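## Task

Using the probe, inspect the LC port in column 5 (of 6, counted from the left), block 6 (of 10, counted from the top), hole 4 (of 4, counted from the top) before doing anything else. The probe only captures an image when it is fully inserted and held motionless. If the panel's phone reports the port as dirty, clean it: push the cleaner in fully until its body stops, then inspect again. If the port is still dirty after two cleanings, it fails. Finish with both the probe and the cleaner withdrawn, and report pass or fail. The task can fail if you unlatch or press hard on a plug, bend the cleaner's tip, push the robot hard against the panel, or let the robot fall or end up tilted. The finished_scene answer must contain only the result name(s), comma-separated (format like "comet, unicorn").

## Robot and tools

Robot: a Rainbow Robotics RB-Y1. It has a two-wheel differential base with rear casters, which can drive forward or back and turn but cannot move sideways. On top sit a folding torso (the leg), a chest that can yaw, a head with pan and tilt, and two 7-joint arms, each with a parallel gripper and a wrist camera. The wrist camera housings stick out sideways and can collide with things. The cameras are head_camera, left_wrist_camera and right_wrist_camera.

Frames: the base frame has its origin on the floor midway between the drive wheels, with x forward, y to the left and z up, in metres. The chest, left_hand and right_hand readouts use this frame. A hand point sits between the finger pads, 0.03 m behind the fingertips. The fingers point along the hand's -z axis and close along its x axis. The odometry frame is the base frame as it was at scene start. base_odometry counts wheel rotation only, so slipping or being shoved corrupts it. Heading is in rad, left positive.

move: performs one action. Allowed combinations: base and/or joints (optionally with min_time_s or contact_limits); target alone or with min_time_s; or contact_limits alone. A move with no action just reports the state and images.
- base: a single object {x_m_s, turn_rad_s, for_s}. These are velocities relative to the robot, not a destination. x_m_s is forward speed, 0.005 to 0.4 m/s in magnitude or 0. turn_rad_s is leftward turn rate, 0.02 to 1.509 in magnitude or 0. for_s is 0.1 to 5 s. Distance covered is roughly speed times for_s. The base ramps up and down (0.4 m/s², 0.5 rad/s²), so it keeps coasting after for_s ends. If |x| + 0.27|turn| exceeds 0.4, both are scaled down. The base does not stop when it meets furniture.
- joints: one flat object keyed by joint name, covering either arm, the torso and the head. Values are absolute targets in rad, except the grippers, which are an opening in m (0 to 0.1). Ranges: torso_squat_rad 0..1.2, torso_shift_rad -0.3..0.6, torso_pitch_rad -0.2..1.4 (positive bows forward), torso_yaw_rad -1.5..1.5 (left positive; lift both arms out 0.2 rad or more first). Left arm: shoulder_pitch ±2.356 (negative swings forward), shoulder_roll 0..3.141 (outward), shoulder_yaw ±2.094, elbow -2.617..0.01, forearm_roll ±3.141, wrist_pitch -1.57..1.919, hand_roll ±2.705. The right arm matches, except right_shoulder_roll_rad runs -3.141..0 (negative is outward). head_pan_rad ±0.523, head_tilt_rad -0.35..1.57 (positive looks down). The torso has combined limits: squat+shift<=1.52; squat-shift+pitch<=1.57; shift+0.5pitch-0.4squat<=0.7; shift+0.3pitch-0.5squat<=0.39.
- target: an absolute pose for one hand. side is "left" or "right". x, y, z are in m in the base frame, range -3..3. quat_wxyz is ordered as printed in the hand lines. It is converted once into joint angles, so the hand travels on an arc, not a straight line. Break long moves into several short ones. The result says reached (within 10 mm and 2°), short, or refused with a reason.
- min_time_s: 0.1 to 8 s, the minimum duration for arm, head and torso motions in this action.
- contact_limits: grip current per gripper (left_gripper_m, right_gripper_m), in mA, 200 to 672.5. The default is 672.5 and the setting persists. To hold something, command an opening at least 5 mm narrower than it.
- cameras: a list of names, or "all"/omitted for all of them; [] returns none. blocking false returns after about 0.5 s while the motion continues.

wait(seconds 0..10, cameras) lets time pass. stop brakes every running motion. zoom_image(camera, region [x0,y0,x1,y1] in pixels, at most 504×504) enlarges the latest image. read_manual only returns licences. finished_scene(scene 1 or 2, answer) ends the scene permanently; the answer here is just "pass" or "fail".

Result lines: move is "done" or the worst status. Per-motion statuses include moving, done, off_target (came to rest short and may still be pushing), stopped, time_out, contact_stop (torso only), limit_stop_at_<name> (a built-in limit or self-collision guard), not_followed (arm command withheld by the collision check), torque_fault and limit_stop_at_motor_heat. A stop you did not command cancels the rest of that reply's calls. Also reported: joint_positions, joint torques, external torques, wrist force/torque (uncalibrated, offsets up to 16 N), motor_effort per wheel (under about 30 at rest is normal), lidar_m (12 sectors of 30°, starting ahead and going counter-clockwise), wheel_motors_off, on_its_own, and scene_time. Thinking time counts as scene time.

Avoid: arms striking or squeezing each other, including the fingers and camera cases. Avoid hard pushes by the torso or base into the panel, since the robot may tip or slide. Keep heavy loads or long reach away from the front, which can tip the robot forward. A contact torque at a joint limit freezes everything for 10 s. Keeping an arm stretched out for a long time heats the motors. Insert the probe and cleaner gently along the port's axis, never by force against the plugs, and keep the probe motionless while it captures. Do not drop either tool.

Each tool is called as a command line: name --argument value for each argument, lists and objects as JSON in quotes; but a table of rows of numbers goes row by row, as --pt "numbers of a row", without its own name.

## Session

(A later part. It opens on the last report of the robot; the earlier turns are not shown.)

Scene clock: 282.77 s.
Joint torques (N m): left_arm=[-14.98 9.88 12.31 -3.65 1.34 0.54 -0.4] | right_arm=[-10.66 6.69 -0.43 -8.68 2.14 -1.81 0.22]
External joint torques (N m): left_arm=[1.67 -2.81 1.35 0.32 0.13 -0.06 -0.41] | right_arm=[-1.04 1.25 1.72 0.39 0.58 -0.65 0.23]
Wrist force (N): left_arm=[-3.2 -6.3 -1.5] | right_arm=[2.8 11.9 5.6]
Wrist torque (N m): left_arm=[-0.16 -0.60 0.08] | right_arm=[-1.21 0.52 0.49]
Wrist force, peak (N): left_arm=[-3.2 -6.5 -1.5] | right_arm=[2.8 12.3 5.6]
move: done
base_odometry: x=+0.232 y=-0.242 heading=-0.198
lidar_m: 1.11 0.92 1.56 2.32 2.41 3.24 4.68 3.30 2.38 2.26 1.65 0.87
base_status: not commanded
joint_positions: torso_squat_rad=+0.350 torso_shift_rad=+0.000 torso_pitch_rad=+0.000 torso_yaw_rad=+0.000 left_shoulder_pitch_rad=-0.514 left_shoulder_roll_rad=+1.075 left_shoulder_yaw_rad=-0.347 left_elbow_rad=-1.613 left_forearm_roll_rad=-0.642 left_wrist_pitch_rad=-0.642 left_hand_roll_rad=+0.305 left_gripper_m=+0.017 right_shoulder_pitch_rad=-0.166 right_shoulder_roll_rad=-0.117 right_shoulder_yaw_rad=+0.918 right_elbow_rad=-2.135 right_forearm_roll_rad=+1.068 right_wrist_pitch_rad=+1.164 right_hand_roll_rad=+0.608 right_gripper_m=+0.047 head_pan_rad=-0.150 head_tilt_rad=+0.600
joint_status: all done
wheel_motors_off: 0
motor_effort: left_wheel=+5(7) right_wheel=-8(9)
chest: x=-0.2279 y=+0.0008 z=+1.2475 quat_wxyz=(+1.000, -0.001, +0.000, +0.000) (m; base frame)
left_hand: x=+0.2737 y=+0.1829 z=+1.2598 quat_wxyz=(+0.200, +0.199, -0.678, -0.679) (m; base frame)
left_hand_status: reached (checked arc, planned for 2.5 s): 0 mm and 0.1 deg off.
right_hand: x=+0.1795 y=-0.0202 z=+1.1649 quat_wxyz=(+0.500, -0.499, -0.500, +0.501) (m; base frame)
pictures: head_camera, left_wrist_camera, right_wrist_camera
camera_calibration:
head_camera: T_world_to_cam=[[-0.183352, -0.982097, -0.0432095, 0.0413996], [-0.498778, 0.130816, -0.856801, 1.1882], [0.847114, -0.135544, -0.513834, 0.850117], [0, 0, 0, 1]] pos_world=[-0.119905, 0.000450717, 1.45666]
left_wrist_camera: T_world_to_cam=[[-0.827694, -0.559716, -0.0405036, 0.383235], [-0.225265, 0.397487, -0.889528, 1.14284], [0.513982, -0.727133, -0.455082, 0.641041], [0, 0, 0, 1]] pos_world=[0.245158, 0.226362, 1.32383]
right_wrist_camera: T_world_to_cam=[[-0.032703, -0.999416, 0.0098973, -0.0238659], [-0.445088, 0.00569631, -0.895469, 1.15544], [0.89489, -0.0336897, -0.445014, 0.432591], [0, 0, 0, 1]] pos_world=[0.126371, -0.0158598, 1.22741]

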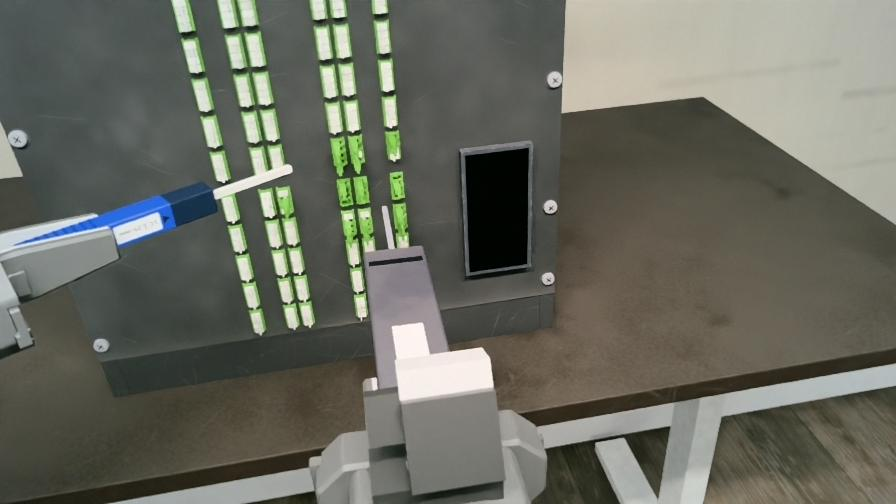

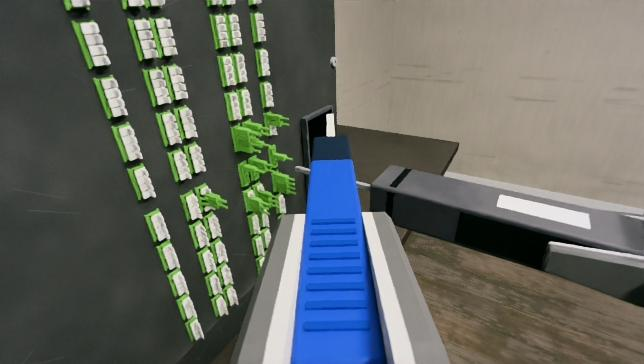

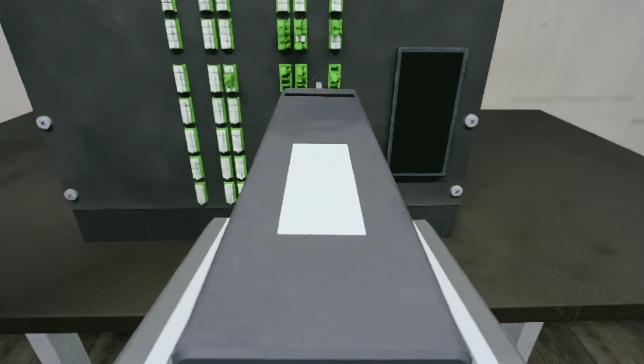

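move --target '{"side": "right", "x": 0.18, "y": -0.0142, "z": 1.153, "quat_wxyz": [0.4899, -0.4899, -0.5099, 0.5099]}' --min_time_s 2

zoom_image --camera "left_wrist_camera" --region '[230, 140, 320, 200]'

zoom_image --camera "right_wrist_camera" --region '[260, 30, 380, 110]'

zoom_image --camera "head_camera" --region '[310, 160, 430, 280]'

Scene clock: 313.67 s.
Joint torques (N m): left_arm=[-15.36 9.84 11.96 -3.5 1.5 0.51 -0.47] | right_arm=[-8.03 4.05 -0.05 -8.6 2 -1.96 -0.16]
External joint torques (N m): left_arm=[1.29 -2.85 1 0.46 0.29 -0.09 -0.49] | right_arm=[1.53 -1.13 2.3 0.66 0.43 -0.87 -0.15]
Wrist force (N): left_arm=[-3.2 -6.3 -1.4] | right_arm=[2.6 12.2 5.7]
Wrist torque (N m): left_arm=[-0.15 -0.60 0.08] | right_arm=[-1.25 0.51 0.50]
Wrist force, peak (N): left_arm=[-3.3 -6.5 -1.6] | right_arm=[2.7 12.3 5.7]
move: done
base_odometry: x=+0.232 y=-0.242 heading=-0.198
lidar_m: 1.12 0.93 1.59 2.32 2.40 3.26 4.68 3.29 2.38 2.26 1.66 0.89
base_status: not commanded
joint_positions: torso_squat_rad=+0.350 torso_shift_rad=+0.000 torso_pitch_rad=+0.000 torso_yaw_rad=+0.000 left_shoulder_pitch_rad=-0.514 left_shoulder_roll_rad=+1.075 left_shoulder_yaw_rad=-0.347 left_elbow_rad=-1.613 left_forearm_roll_rad=-0.642 left_wrist_pitch_rad=-0.642 left_hand_roll_rad=+0.305 left_gripper_m=+0.017 right_shoulder_pitch_rad=-0.159 right_shoulder_roll_rad=-0.144 right_shoulder_yaw_rad=+0.928 right_elbow_rad=-2.113 right_forearm_roll_rad=+1.061 right_wrist_pitch_rad=+1.122 right_hand_roll_rad=+0.564 right_gripper_m=+0.047 head_pan_rad=-0.150 head_tilt_rad=+0.600
joint_status: all done
wheel_motors_off: 0
motor_effort: left_wheel=+4(7) right_wheel=-9(10)
chest: x=-0.2279 y=+0.0008 z=+1.2475 quat_wxyz=(+1.000, -0.001, +0.000, +0.000) (m; base frame)
left_hand: x=+0.2737 y=+0.1829 z=+1.2598 quat_wxyz=(+0.200, +0.199, -0.678, -0.679) (m; base frame)
right_hand: x=+0.1796 y=-0.0146 z=+1.1528 quat_wxyz=(+0.491, -0.489, -0.509, +0.511) (m; base frame)
right_hand_status: reached (checked arc, planned for 2.0 s): 1 mm and 0.2 deg off.
pictures: head_camera, left_wrist_camera, right_wrist_camera
camera_calibration:
head_camera: T_world_to_cam=[[-0.183352, -0.982097, -0.0432095, 0.0413996], [-0.498778, 0.130816, -0.856801, 1.1882], [0.847114, -0.135544, -0.513834, 0.850117], [0, 0, 0, 1]] pos_world=[-0.119905, 0.000450717, 1.45666]
left_wrist_camera: T_world_to_cam=[[-0.827694, -0.559716, -0.0405036, 0.383235], [-0.225265, 0.397487, -0.889528, 1.14284], [0.513982, -0.727133, -0.455082, 0.641041], [0, 0, 0, 1]] pos_world=[0.245158, 0.226362, 1.32383]
right_wrist_camera: T_world_to_cam=[[0.00438832, -0.999952, 0.00874102, -0.0234793], [-0.446195, -0.0097807, -0.894882, 1.14408], [0.894925, 0.0000268258, -0.446217, 0.429126], [0, 0, 0, 1]] pos_world=[0.126553, -0.0122997, 1.21551]

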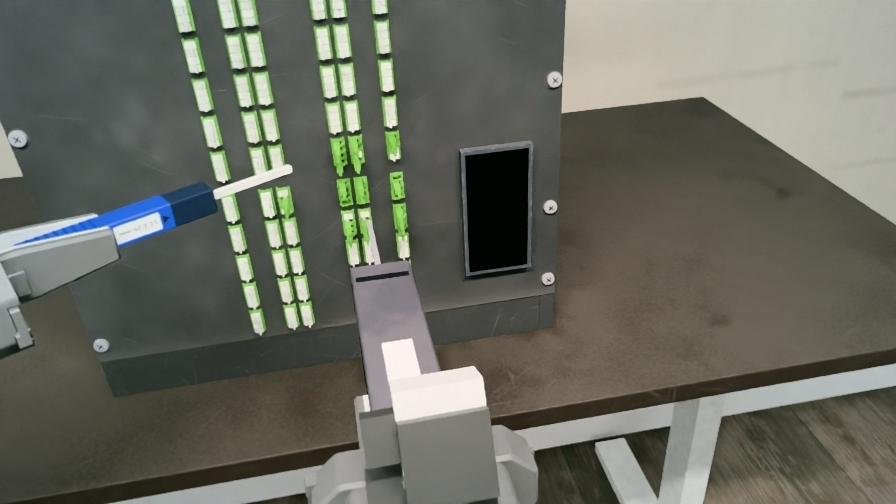

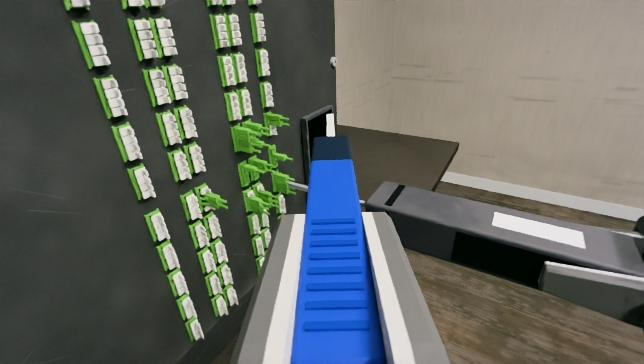

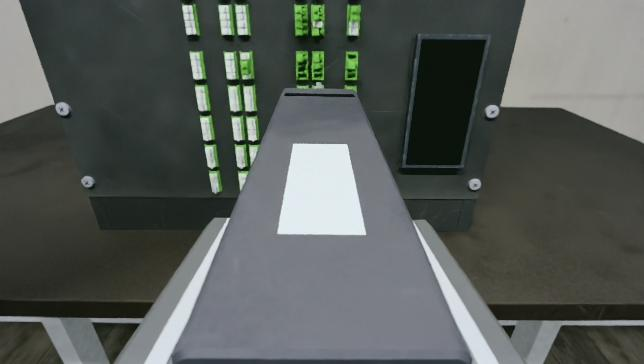

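Scaled by 5.600 from the camera's 644x364 image, which has a finer 1265x715 frame.

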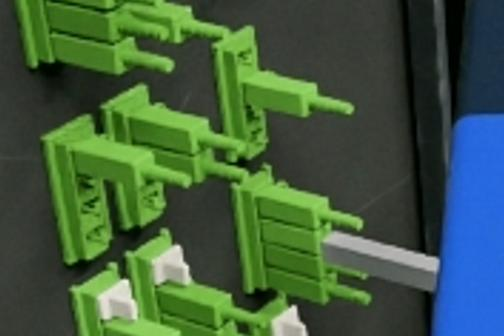

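Scaled by 4.200 from the camera's 644x364 image, which has a finer 1265x715 frame.

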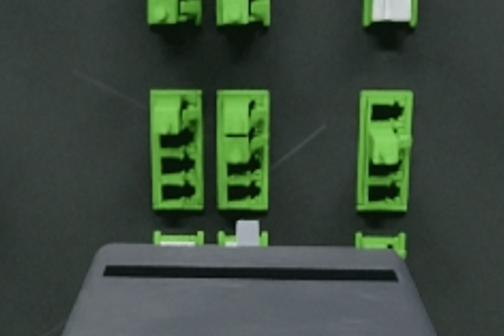

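Scaled by 4.200 from the camera's 896x504 image, which has a finer 1280x720 frame.

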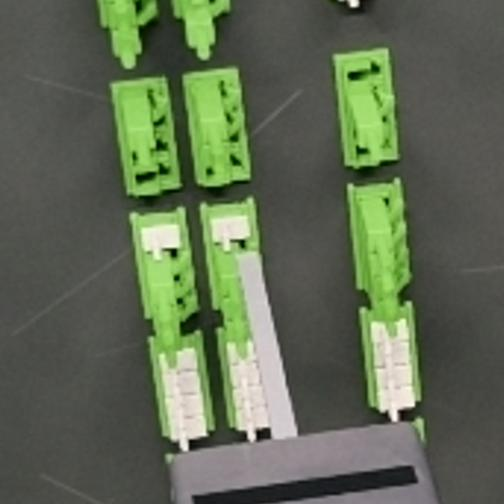

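move --target '{"side": "right", "x": 0.205, "y": -0.0142, "z": 1.153, "quat_wxyz": [0.4899, -0.4899, -0.5099, 0.5099]}' --min_time_s 2

zoom_image --camera "left_wrist_camera" --region '[230, 140, 320, 200]'

zoom_image --camera "right_wrist_camera" --region '[260, 30, 380, 110]'

zoom_image --camera "head_camera" --region '[310, 160, 430, 280]'

Scene clock: 333.90 s.
Joint torques (N m): left_arm=[-15.01 9.78 12.4 -3.45 1.29 0.46 -0.27] | right_arm=[-12.67 6.22 -4.11 -8.81 1.93 -1.91 -0.11]
External joint torques (N m): left_arm=[1.64 -2.91 1.44 0.52 0.09 -0.13 -0.28] | right_arm=[-1.76 1.3 -1.37 0.51 0.37 -0.85 -0.1]
Wrist force (N): left_arm=[-3.2 -6.4 -1.6] | right_arm=[2.6 12.1 5.5]
Wrist torque (N m): left_arm=[-0.15 -0.60 0.08] | right_arm=[-1.26 0.47 0.50]
Wrist force, peak (N): left_arm=[-3.3 -6.5 -1.6] | right_arm=[2.8 12.2 5.8]
move: done
base_odometry: x=+0.232 y=-0.242 heading=-0.198
lidar_m: 1.12 0.92 1.57 2.32 2.41 3.23 4.68 3.34 2.37 2.26 1.66 0.90
base_status: not commanded
joint_positions: torso_squat_rad=+0.350 torso_shift_rad=+0.000 torso_pitch_rad=+0.000 torso_yaw_rad=+0.000 left_shoulder_pitch_rad=-0.514 left_shoulder_roll_rad=+1.075 left_shoulder_yaw_rad=-0.347 left_elbow_rad=-1.612 left_forearm_roll_rad=-0.642 left_wrist_pitch_rad=-0.642 left_hand_roll_rad=+0.305 left_gripper_m=+0.017 right_shoulder_pitch_rad=-0.218 right_shoulder_roll_rad=-0.134 right_shoulder_yaw_rad=+0.868 right_elbow_rad=-2.041 right_forearm_roll_rad=+1.013 right_wrist_pitch_rad=+1.087 right_hand_roll_rad=+0.550 right_gripper_m=+0.047 head_pan_rad=-0.150 head_tilt_rad=+0.600
joint_status: all done
wheel_motors_off: 0
motor_effort: left_wheel=+4(7) right_wheel=-8(9)
chest: x=-0.2279 y=+0.0008 z=+1.2475 quat_wxyz=(+1.000, -0.001, +0.000, +0.000) (m; base frame)
left_hand: x=+0.2737 y=+0.1829 z=+1.2598 quat_wxyz=(+0.200, +0.199, -0.678, -0.679) (m; base frame)
right_hand: x=+0.2048 y=-0.0143 z=+1.1526 quat_wxyz=(+0.490, -0.490, -0.510, +0.510) (m; base frame)
right_hand_status: reached (checked arc, planned for 2.0 s): 0 mm and 0.1 deg off.
pictures: head_camera, left_wrist_camera, right_wrist_camera
camera_calibration:
head_camera: T_world_to_cam=[[-0.183352, -0.982097, -0.0432095, 0.0413996], [-0.498778, 0.130816, -0.856801, 1.1882], [0.847114, -0.135544, -0.513834, 0.850117], [0, 0, 0, 1]] pos_world=[-0.119905, 0.000450717, 1.45666]
left_wrist_camera: T_world_to_cam=[[-0.827694, -0.559716, -0.0405036, 0.383235], [-0.225265, 0.397487, -0.889528, 1.14284], [0.513982, -0.727133, -0.455082, 0.641041], [0, 0, 0, 1]] pos_world=[0.245158, 0.226362, 1.32383]
right_wrist_camera: T_world_to_cam=[[0.00512305, -0.999945, 0.00916125, -0.0239063], [-0.443893, -0.0104833, -0.896018, 1.15591], [0.896065, 0.000523733, -0.443922, 0.403622], [0, 0, 0, 1]] pos_world=[0.151551, -0.0119987, 1.21511]

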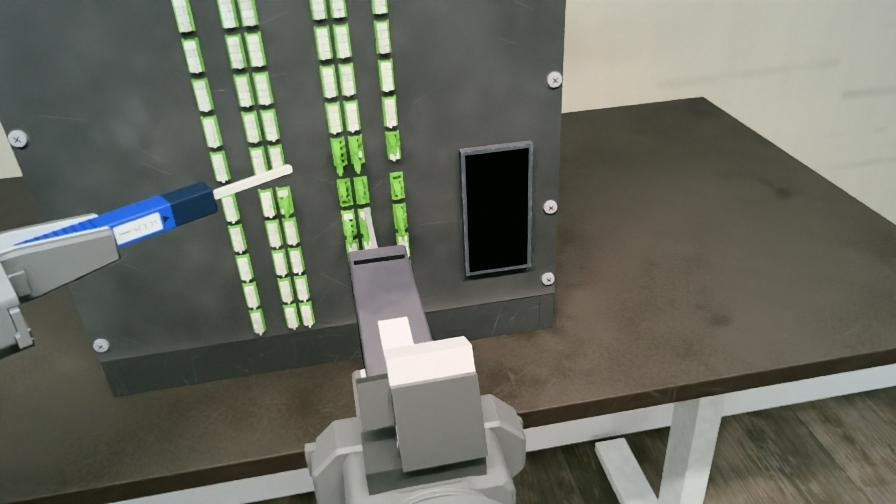

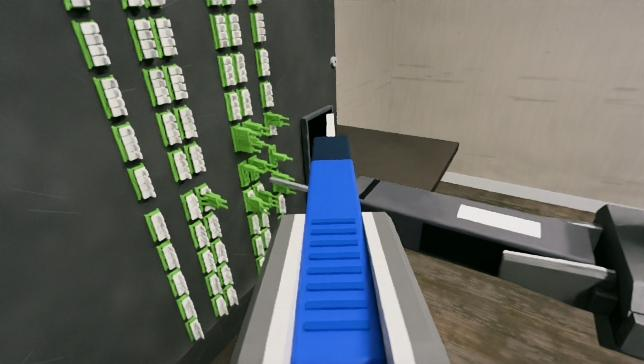

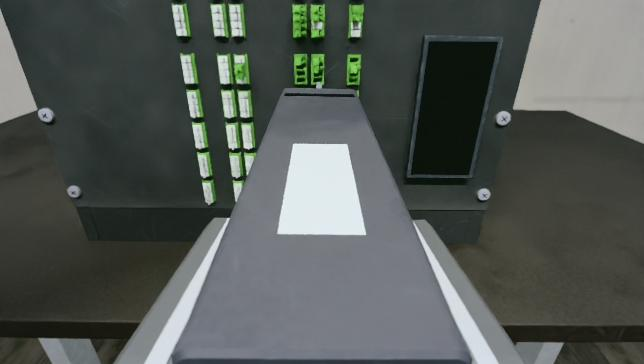

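Scaled by 5.600 from the camera's 644x364 image, which has a finer 1265x715 frame.

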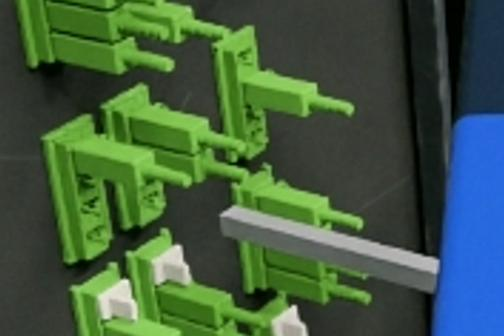

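Scaled by 4.200 from the camera's 644x364 image, which has a finer 1265x715 frame.

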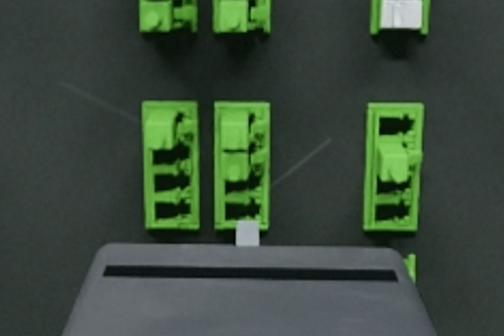

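Scaled by 4.200 from the camera's 896x504 image, which has a finer 1280x720 frame.

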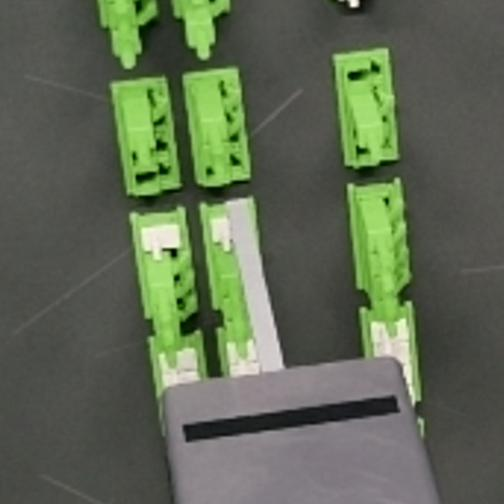

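zoom_image --camera "left_wrist_camera" --region '[236, 150, 286, 190]'

zoom_image --camera "right_wrist_camera" --region '[295, 45, 345, 95]'

zoom_image --camera "head_camera" --region '[340, 170, 390, 220]'

Scaled by 10.080 from the camera's 644x364 image, which has a finer 1265x715 frame.

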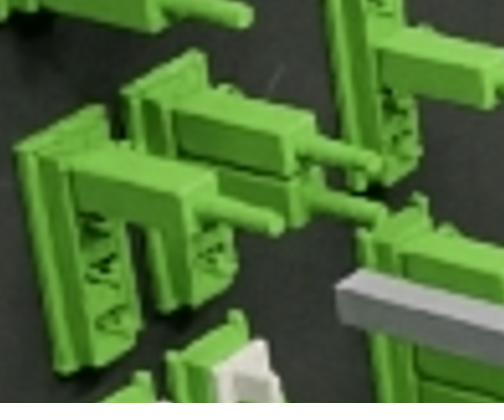

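Scaled by 10.080 from the camera's 644x364 image, which has a finer 1265x715 frame.

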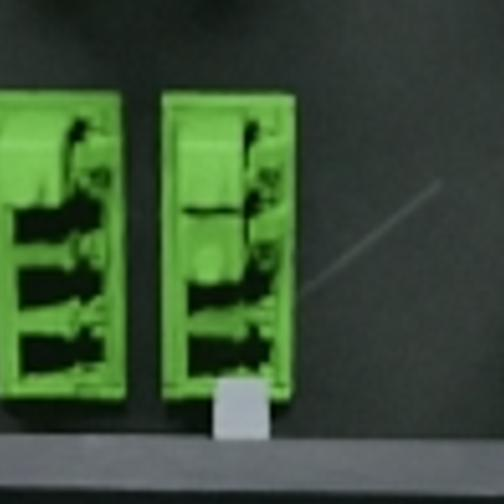

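Scaled by 10.080 from the camera's 896x504 image, which has a finer 1280x720 frame.

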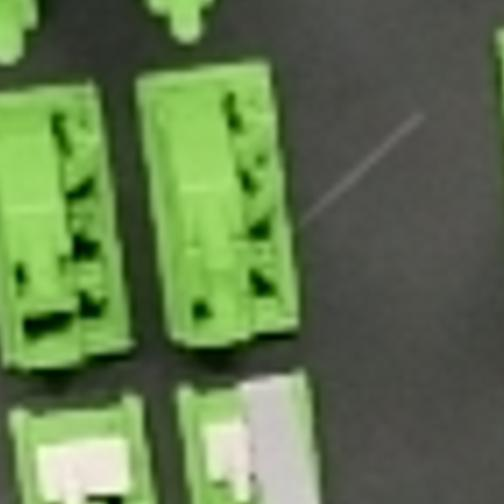

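move --target '{"side": "right", "x": 0.215, "y": -0.0112, "z": 1.1543, "quat_wxyz": [0.4899, -0.4899, -0.5099, 0.5099]}' --min_time_s 1.5

zoom_image --camera "left_wrist_camera" --region '[236, 150, 286, 190]'

zoom_image --camera "right_wrist_camera" --region '[295, 45, 345, 95]'

zoom_image --camera "head_camera" --region '[340, 170, 390, 220]'

Scene clock: 404.67 s.
Joint torques (N m): left_arm=[-15.48 10.44 12.51 -3.63 1.53 0.52 -0.34] | right_arm=[-13.36 6.4 -3.85 -8.74 1.94 -1.88 -0.08]
External joint torques (N m): left_arm=[1.17 -2.24 1.55 0.34 0.32 -0.07 -0.35] | right_arm=[-1.9 1.45 -1.01 0.57 0.38 -0.82 -0.07]
Wrist force (N): left_arm=[-3.2 -6.4 -1.6] | right_arm=[2.7 12.2 5.7]
Wrist torque (N m): left_arm=[-0.15 -0.60 0.08] | right_arm=[-1.31 0.51 0.49]
Wrist force, peak (N): left_arm=[-3.3 -6.4 -1.5] | right_arm=[2.7 12.5 5.6]
move: done
base_odometry: x=+0.232 y=-0.242 heading=-0.198
lidar_m: 1.13 0.93 1.59 2.33 2.41 3.26 4.69 3.32 2.37 2.27 1.66 0.88
base_status: not commanded
joint_positions: torso_squat_rad=+0.350 torso_shift_rad=+0.000 torso_pitch_rad=+0.000 torso_yaw_rad=+0.000 left_shoulder_pitch_rad=-0.514 left_shoulder_roll_rad=+1.075 left_shoulder_yaw_rad=-0.347 left_elbow_rad=-1.612 left_forearm_roll_rad=-0.642 left_wrist_pitch_rad=-0.642 left_hand_roll_rad=+0.305 left_gripper_m=+0.017 right_shoulder_pitch_rad=-0.246 right_shoulder_roll_rad=-0.121 right_shoulder_yaw_rad=+0.849 right_elbow_rad=-2.009 right_forearm_roll_rad=+0.996 right_wrist_pitch_rad=+1.078 right_hand_roll_rad=+0.549 right_gripper_m=+0.047 head_pan_rad=-0.150 head_tilt_rad=+0.600
joint_status: all done
wheel_motors_off: 0
motor_effort: left_wheel=+5(7) right_wheel=-9(9)
chest: x=-0.2279 y=+0.0008 z=+1.2475 quat_wxyz=(+1.000, -0.001, +0.000, +0.000) (m; base frame)
left_hand: x=+0.2737 y=+0.1829 z=+1.2598 quat_wxyz=(+0.200, +0.199, -0.678, -0.679) (m; base frame)
right_hand: x=+0.2143 y=-0.0114 z=+1.1540 quat_wxyz=(+0.490, -0.490, -0.510, +0.510) (m; base frame)
right_hand_status: reached (checked arc, planned for 1.5 s): 1 mm and 0.1 deg off.
pictures: head_camera, left_wrist_camera, right_wrist_camera
camera_calibration:
head_camera: T_world_to_cam=[[-0.183352, -0.982097, -0.0432095, 0.0413996], [-0.498778, 0.130816, -0.856801, 1.1882], [0.847114, -0.135544, -0.513834, 0.850117], [0, 0, 0, 1]] pos_world=[-0.119905, 0.000450717, 1.45666]
left_wrist_camera: T_world_to_cam=[[-0.827694, -0.559716, -0.0405036, 0.383235], [-0.225265, 0.397487, -0.889528, 1.14284], [0.513982, -0.727133, -0.455082, 0.641041], [0, 0, 0, 1]] pos_world=[0.245158, 0.226362, 1.32383]
right_wrist_camera: T_world_to_cam=[[0.00512963, -0.999949, 0.0087145, -0.0206255], [-0.44402, -0.010086, -0.89596, 1.16136], [0.896002, 0.000726537, -0.444049, 0.395895], [0, 0, 0, 1]] pos_world=[0.161051, -0.00919852, 1.21651]

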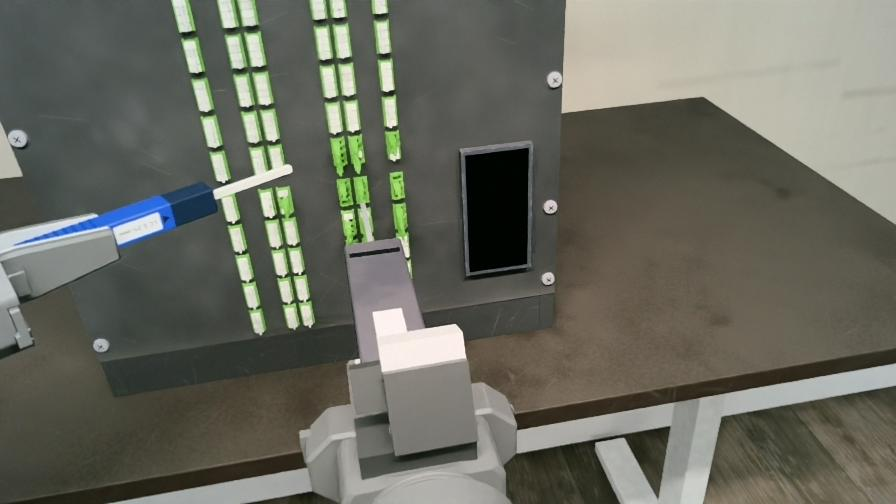

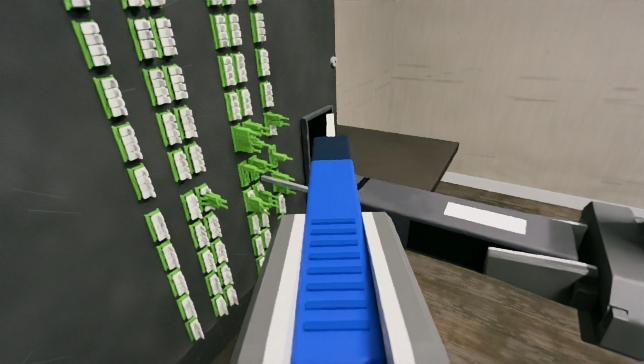

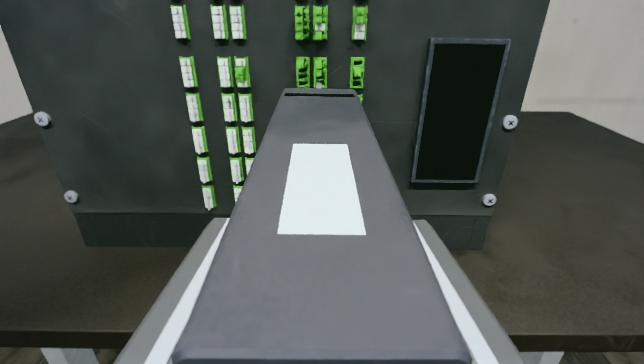

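Scaled by 10.080 from the camera's 644x364 image, which has a finer 1265x715 frame.

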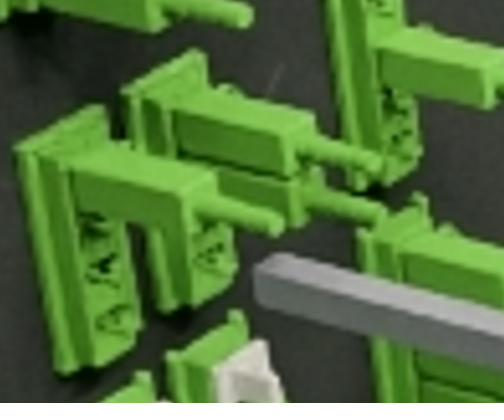

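Scaled by 10.080 from the camera's 644x364 image, which has a finer 1265x715 frame.

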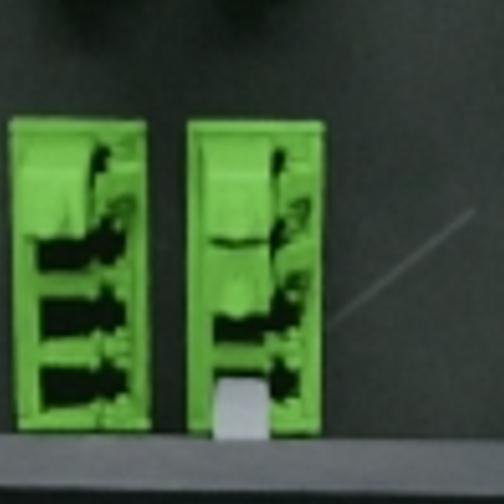

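Scaled by 10.080 from the camera's 896x504 image, which has a finer 1280x720 frame.

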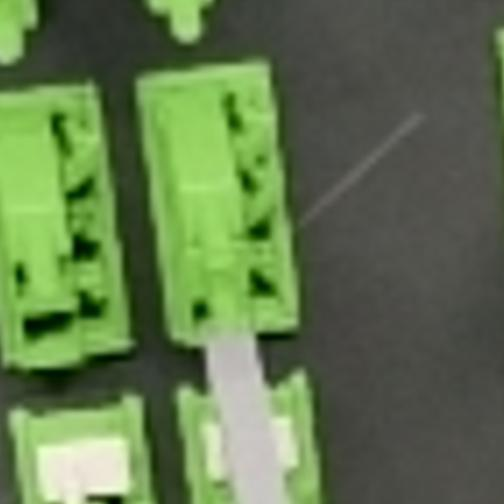

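move --target '{"side": "right", "x": 0.2215, "y": -0.0112, "z": 1.1540, "quat_wxyz": [0.4899, -0.4899, -0.5099, 0.5099]}' --min_time_s 1.5

zoom_image --camera "left_wrist_camera" --region '[236, 150, 286, 190]'

zoom_image --camera "right_wrist_camera" --region '[295, 45, 345, 95]'

zoom_image --camera "head_camera" --region '[340, 170, 390, 220]'

Scene clock: 432.93 s.
Joint torques (N m): left_arm=[-15.33 9.68 12.29 -3.29 1.26 0.51 -0.16] | right_arm=[-13.75 6.4 -4.46 -8.66 1.87 -1.88 -0.25]
External joint torques (N m): left_arm=[1.32 -3.01 1.33 0.67 0.05 -0.09 -0.17] | right_arm=[-1.93 1.54 -1.52 0.66 0.32 -0.83 -0.24]
Wrist force (N): left_arm=[-3.2 -6.4 -1.5] | right_arm=[2.6 12.1 5.2]
Wrist torque (N m): left_arm=[-0.15 -0.61 0.08] | right_arm=[-1.28 0.46 0.51]
Wrist force, peak (N): left_arm=[-3.3 -6.5 -1.5] | right_arm=[2.6 12.4 5.6]
move: done
base_odometry: x=+0.232 y=-0.242 heading=-0.198
lidar_m: 1.12 0.92 1.57 2.32 2.41 3.25 4.69 3.31 2.36 2.27 1.65 0.88
base_status: not commanded
joint_positions: torso_squat_rad=+0.350 torso_shift_rad=+0.000 torso_pitch_rad=+0.000 torso_yaw_rad=+0.000 left_shoulder_pitch_rad=-0.514 left_shoulder_roll_rad=+1.075 left_shoulder_yaw_rad=-0.347 left_elbow_rad=-1.612 left_forearm_roll_rad=-0.642 left_wrist_pitch_rad=-0.642 left_hand_roll_rad=+0.305 left_gripper_m=+0.017 right_shoulder_pitch_rad=-0.262 right_shoulder_roll_rad=-0.119 right_shoulder_yaw_rad=+0.834 right_elbow_rad=-1.987 right_forearm_roll_rad=+0.985 right_wrist_pitch_rad=+1.068 right_hand_roll_rad=+0.543 right_gripper_m=+0.047 head_pan_rad=-0.150 head_tilt_rad=+0.600
joint_status: all done
wheel_motors_off: 0
motor_effort: left_wheel=+5(8) right_wheel=-8(9)
chest: x=-0.2279 y=+0.0008 z=+1.2475 quat_wxyz=(+1.000, -0.001, +0.000, +0.000) (m; base frame)
left_hand: x=+0.2737 y=+0.1829 z=+1.2598 quat_wxyz=(+0.200, +0.199, -0.678, -0.679) (m; base frame)
right_hand: x=+0.2211 y=-0.0114 z=+1.1537 quat_wxyz=(+0.490, -0.490, -0.510, +0.510) (m; base frame)
right_hand_status: reached (checked arc, planned for 1.5 s): 1 mm and 0.1 deg off.
pictures: head_camera, left_wrist_camera, right_wrist_camera
camera_calibration:
head_camera: T_world_to_cam=[[-0.183352, -0.982097, -0.0432095, 0.0413996], [-0.498778, 0.130816, -0.856801, 1.1882], [0.847114, -0.135544, -0.513834, 0.850117], [0, 0, 0, 1]] pos_world=[-0.119905, 0.000450717, 1.45666]
left_wrist_camera: T_world_to_cam=[[-0.827694, -0.559716, -0.0405036, 0.383235], [-0.225265, 0.397487, -0.889528, 1.14284], [0.513982, -0.727133, -0.455082, 0.641041], [0, 0, 0, 1]] pos_world=[0.245158, 0.226362, 1.32383]
right_wrist_camera: T_world_to_cam=[[0.00503607, -0.999947, 0.00898315, -0.0208681], [-0.443978, -0.0102852, -0.895979, 1.16404], [0.896024, 0.000523894, -0.444006, 0.389567], [0, 0, 0, 1]] pos_world=[0.167851, -0.00909874, 1.21611]

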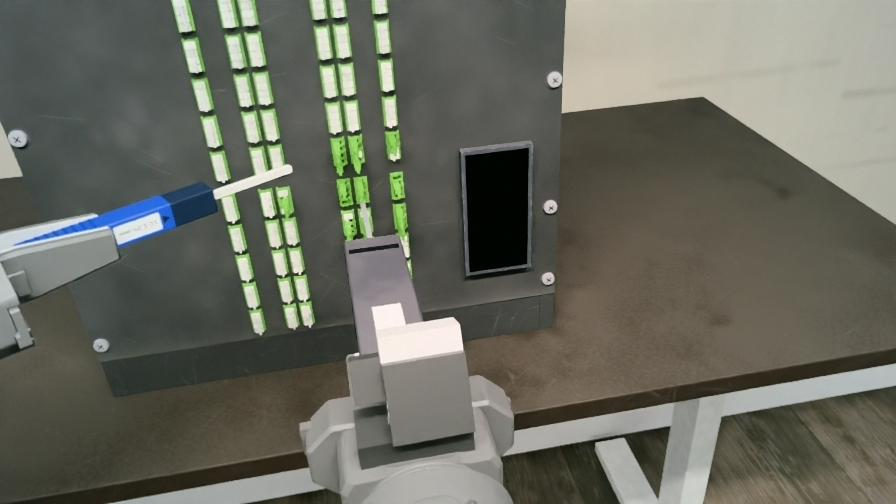

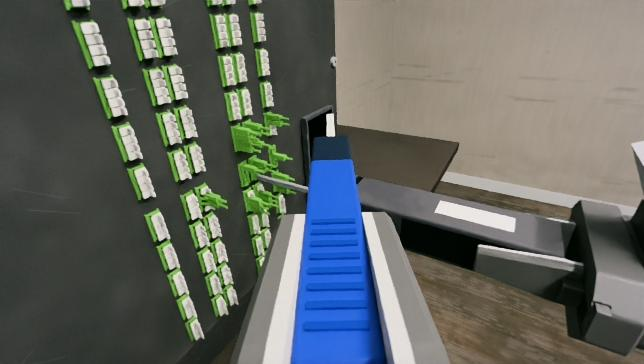

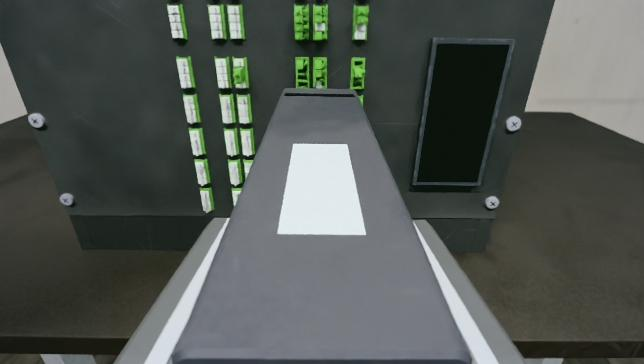

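Scaled by 10.080 from the camera's 644x364 image, which has a finer 1265x715 frame.

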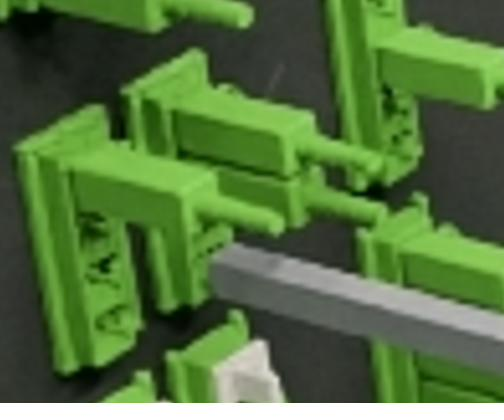

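Scaled by 10.080 from the camera's 644x364 image, which has a finer 1265x715 frame.

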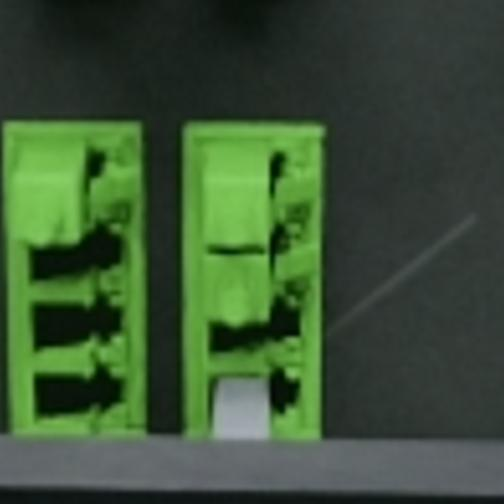

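Scaled by 10.080 from the camera's 896x504 image, which has a finer 1280x720 frame.

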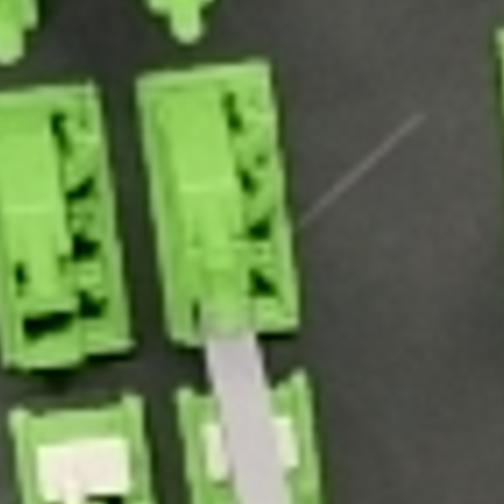

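move --target '{"side": "right", "x": 0.2250, "y": -0.0112, "z": 1.1537, "quat_wxyz": [0.4899, -0.4899, -0.5099, 0.5099]}' --min_time_s 1.5

zoom_image --camera "left_wrist_camera" --region '[236, 150, 286, 190]'

zoom_image --camera "right_wrist_camera" --region '[295, 45, 345, 95]'

Scene clock: 446.40 s.
Joint torques (N m): left_arm=[-15.17 10.78 12.37 -3.52 1.22 0.48 -0.32] | right_arm=[-13.61 6.23 -4.82 -8.55 1.88 -1.45 -0.12]
External joint torques (N m): left_arm=[1.48 -1.9 1.41 0.44 0.02 -0.12 -0.33] | right_arm=[-1.59 1.42 -1.84 0.78 0.33 -0.4 -0.11]
Wrist force (N): left_arm=[-3.2 -6.3 -1.4] | right_arm=[3.3 11.6 5.8]
Wrist torque (N m): left_arm=[-0.16 -0.60 0.09] | right_arm=[-1.40 0.29 0.51]
Wrist force, peak (N): left_arm=[-3.1 -6.5 -1.7] | right_arm=[3.6 12.4 6.4]
move: done
base_odometry: x=+0.232 y=-0.242 heading=-0.198
lidar_m: 1.12 0.93 1.57 2.32 2.40 3.26 4.68 3.32 2.38 2.26 1.67 0.90
base_status: not commanded
joint_positions: torso_squat_rad=+0.350 torso_shift_rad=+0.000 torso_pitch_rad=+0.000 torso_yaw_rad=+0.000 left_shoulder_pitch_rad=-0.514 left_shoulder_roll_rad=+1.075 left_shoulder_yaw_rad=-0.347 left_elbow_rad=-1.612 left_forearm_roll_rad=-0.642 left_wrist_pitch_rad=-0.642 left_hand_roll_rad=+0.305 left_gripper_m=+0.017 right_shoulder_pitch_rad=-0.270 right_shoulder_roll_rad=-0.117 right_shoulder_yaw_rad=+0.827 right_elbow_rad=-1.974 right_forearm_roll_rad=+0.980 right_wrist_pitch_rad=+1.062 right_hand_roll_rad=+0.539 right_gripper_m=+0.047 head_pan_rad=-0.150 head_tilt_rad=+0.600
joint_status: all done
wheel_motors_off: 0
motor_effort: left_wheel=+3(7) right_wheel=-9(9)
chest: x=-0.2279 y=+0.0008 z=+1.2475 quat_wxyz=(+1.000, -0.001, +0.000, +0.000) (m; base frame)
left_hand: x=+0.2737 y=+0.1829 z=+1.2598 quat_wxyz=(+0.200, +0.199, -0.678, -0.679) (m; base frame)
right_hand: x=+0.2248 y=-0.0112 z=+1.1534 quat_wxyz=(+0.490, -0.490, -0.510, +0.510) (m; base frame)
right_hand_status: reached (checked arc, planned for 1.5 s): 0 mm and 0.0 deg off.
pictures: head_camera, left_wrist_camera, right_wrist_camera
camera_calibration:
head_camera: T_world_to_cam=[[-0.183352, -0.982097, -0.0432095, 0.0413996], [-0.498778, 0.130816, -0.856801, 1.1882], [0.847114, -0.135544, -0.513834, 0.850117], [0, 0, 0, 1]] pos_world=[-0.119905, 0.000450717, 1.45666]
left_wrist_camera: T_world_to_cam=[[-0.827694, -0.559716, -0.0405036, 0.383235], [-0.225265, 0.397487, -0.889528, 1.14284], [0.513982, -0.727133, -0.455082, 0.641041], [0, 0, 0, 1]] pos_world=[0.245158, 0.226362, 1.32383]
right_wrist_camera: T_world_to_cam=[[0.00539038, -0.999945, 0.0090306, -0.0208023], [-0.44369, -0.0104847, -0.896119, 1.16558], [0.896164, 0.000823638, -0.443722, 0.385886], [0, 0, 0, 1]] pos_world=[0.17145, -0.0088982, 1.21591]

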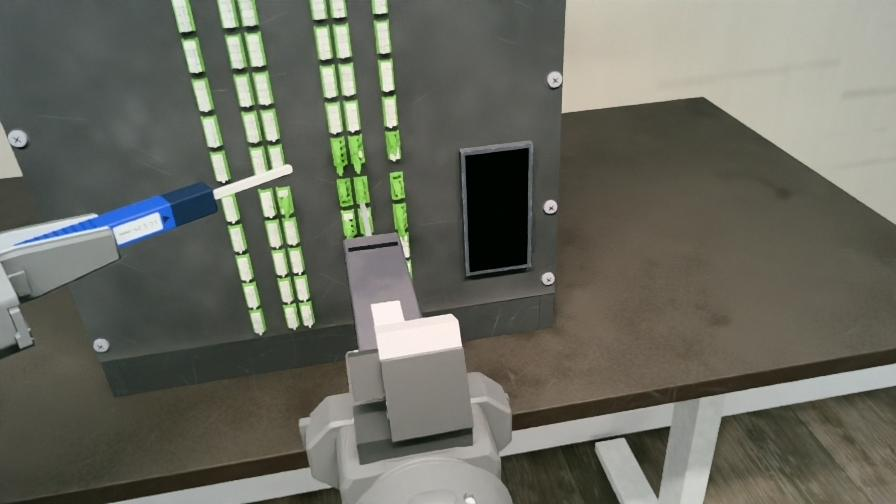

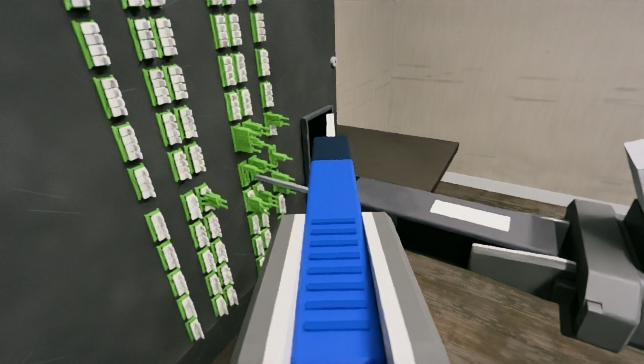

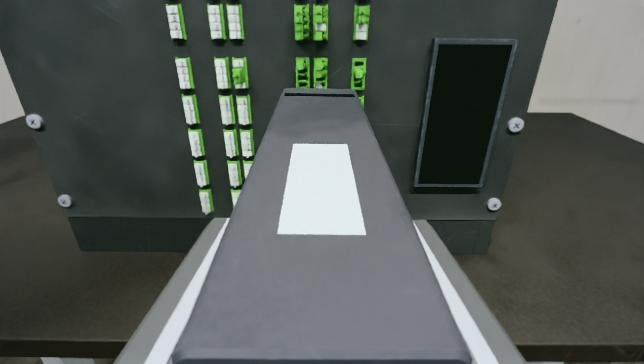

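Scaled by 10.080 from the camera's 644x364 image, which has a finer 1265x715 frame.

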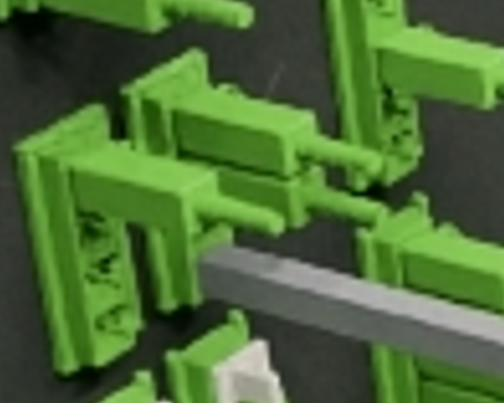

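Scaled by 10.080 from the camera's 644x364 image, which has a finer 1265x715 frame.

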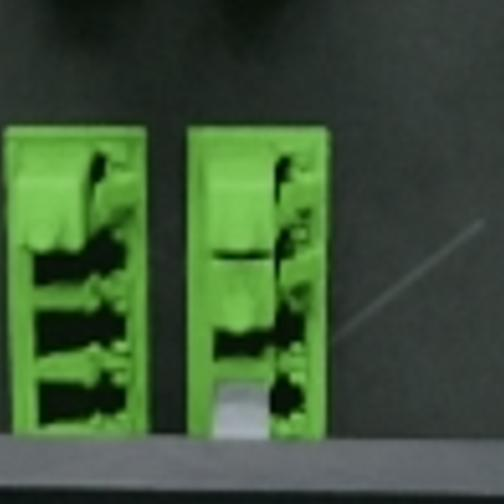

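move --target '{"side": "right", "x": 0.2280, "y": -0.0112, "z": 1.1536, "quat_wxyz": [0.4899, -0.4899, -0.5099, 0.5099]}' --min_time_s 1.5

zoom_image --camera "left_wrist_camera" --region '[236, 150, 286, 190]'

zoom_image --camera "right_wrist_camera" --region '[295, 45, 345, 95]'

Scene clock: 458.47 s.
Joint torques (N m): left_arm=[-15.28 10.06 12.42 -3.51 1.26 0.7 -0.29] | right_arm=[-13.53 5.86 -4.77 -8.21 1.83 -1.22 -0.16]
External joint torques (N m): left_arm=[1.37 -2.63 1.46 0.45 0.05 0.1 -0.3] | right_arm=[-1.35 1.1 -1.74 1.13 0.28 -0.18 -0.15]
Wrist force (N): left_arm=[-3.2 -6.3 -1.3] | right_arm=[3.4 11.6 6.1]
Wrist torque (N m): left_arm=[-0.15 -0.60 0.08] | right_arm=[-1.51 0.27 0.51]
Wrist force, peak (N): left_arm=[-3.2 -6.5 -1.5] | right_arm=[3.3 12.1 5.8]
move: done
base_odometry: x=+0.232 y=-0.242 heading=-0.198
lidar_m: 1.12 0.92 1.58 2.32 2.40 3.26 4.69 3.31 2.38 2.26 1.65 0.89
base_status: not commanded
joint_positions: torso_squat_rad=+0.350 torso_shift_rad=+0.000 torso_pitch_rad=+0.000 torso_yaw_rad=+0.000 left_shoulder_pitch_rad=-0.514 left_shoulder_roll_rad=+1.075 left_shoulder_yaw_rad=-0.347 left_elbow_rad=-1.612 left_forearm_roll_rad=-0.642 left_wrist_pitch_rad=-0.642 left_hand_roll_rad=+0.305 left_gripper_m=+0.017 right_shoulder_pitch_rad=-0.278 right_shoulder_roll_rad=-0.116 right_shoulder_yaw_rad=+0.820 right_elbow_rad=-1.965 right_forearm_roll_rad=+0.976 right_wrist_pitch_rad=+1.058 right_hand_roll_rad=+0.537 right_gripper_m=+0.047 head_pan_rad=-0.150 head_tilt_rad=+0.600
joint_status: all done
wheel_motors_off: 0
motor_effort: left_wheel=+5(7) right_wheel=-9(9)
chest: x=-0.2279 y=+0.0008 z=+1.2475 quat_wxyz=(+1.000, -0.001, +0.000, +0.000) (m; base frame)
left_hand: x=+0.2737 y=+0.1829 z=+1.2598 quat_wxyz=(+0.200, +0.199, -0.678, -0.679) (m; base frame)
right_hand: x=+0.2278 y=-0.0111 z=+1.1533 quat_wxyz=(+0.490, -0.490, -0.510, +0.510) (m; base frame)
right_hand_status: reached (checked arc, planned for 1.5 s): 0 mm and 0.0 deg off.
pictures: head_camera, left_wrist_camera, right_wrist_camera
camera_calibration:
head_camera: T_world_to_cam=[[-0.183352, -0.982097, -0.0432095, 0.0413996], [-0.498778, 0.130816, -0.856801, 1.1882], [0.847114, -0.135544, -0.513834, 0.850117], [0, 0, 0, 1]] pos_world=[-0.119905, 0.000450717, 1.45666]
left_wrist_camera: T_world_to_cam=[[-0.827694, -0.559716, -0.0405036, 0.383235], [-0.225265, 0.397487, -0.889528, 1.14284], [0.513982, -0.727133, -0.455082, 0.641041], [0, 0, 0, 1]] pos_world=[0.245158, 0.226362, 1.32383]
right_wrist_camera: T_world_to_cam=[[0.00548123, -0.999945, 0.00898904, -0.0207827], [-0.443608, -0.0104877, -0.896159, 1.16686], [0.896204, 0.000924444, -0.443641, 0.38305], [0, 0, 0, 1]] pos_world=[0.17445, -0.00889805, 1.21581]

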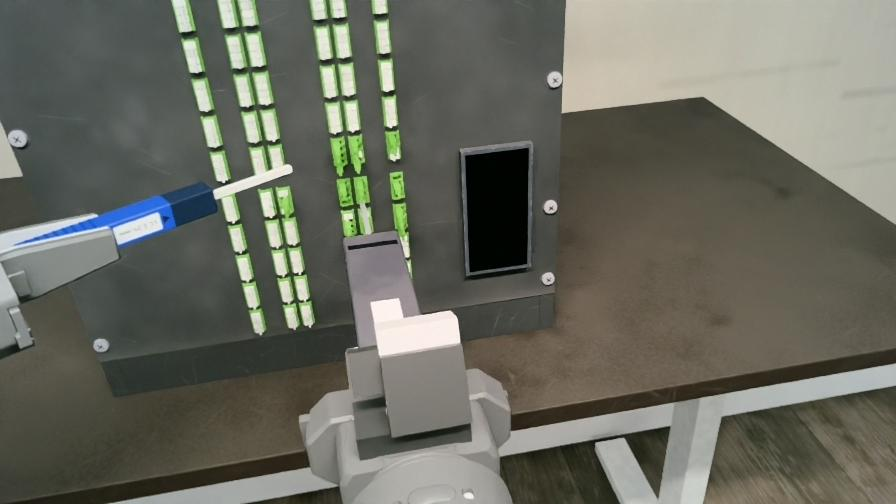

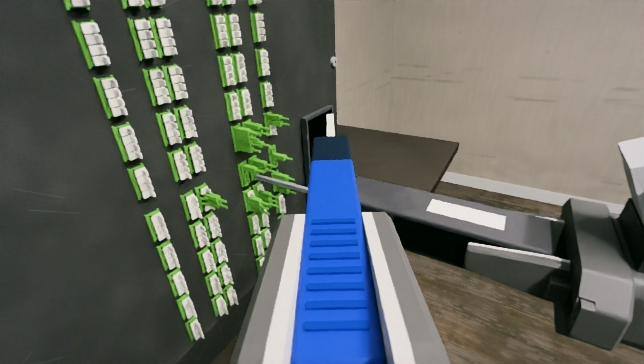

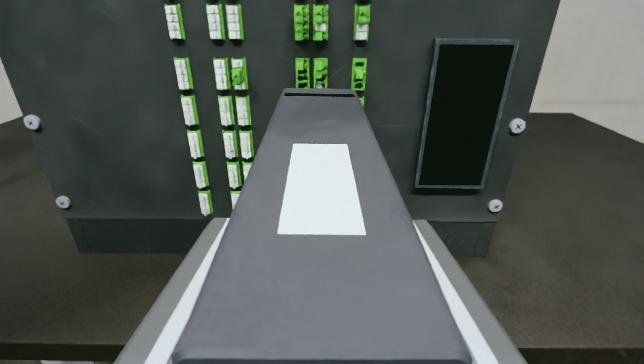

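Scaled by 10.080 from the camera's 644x364 image, which has a finer 1265x715 frame.

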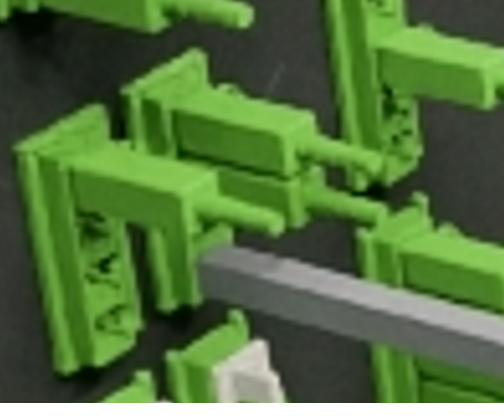

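Scaled by 10.080 from the camera's 644x364 image, which has a finer 1265x715 frame.

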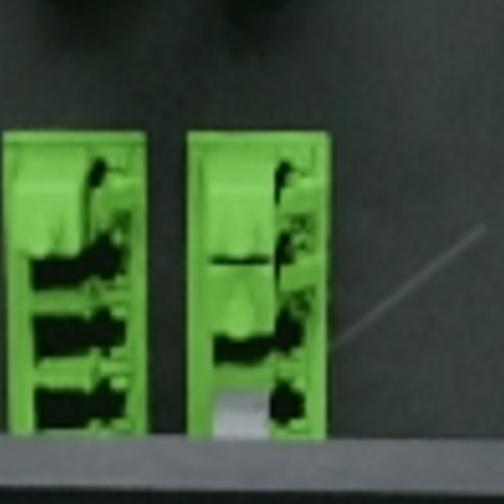

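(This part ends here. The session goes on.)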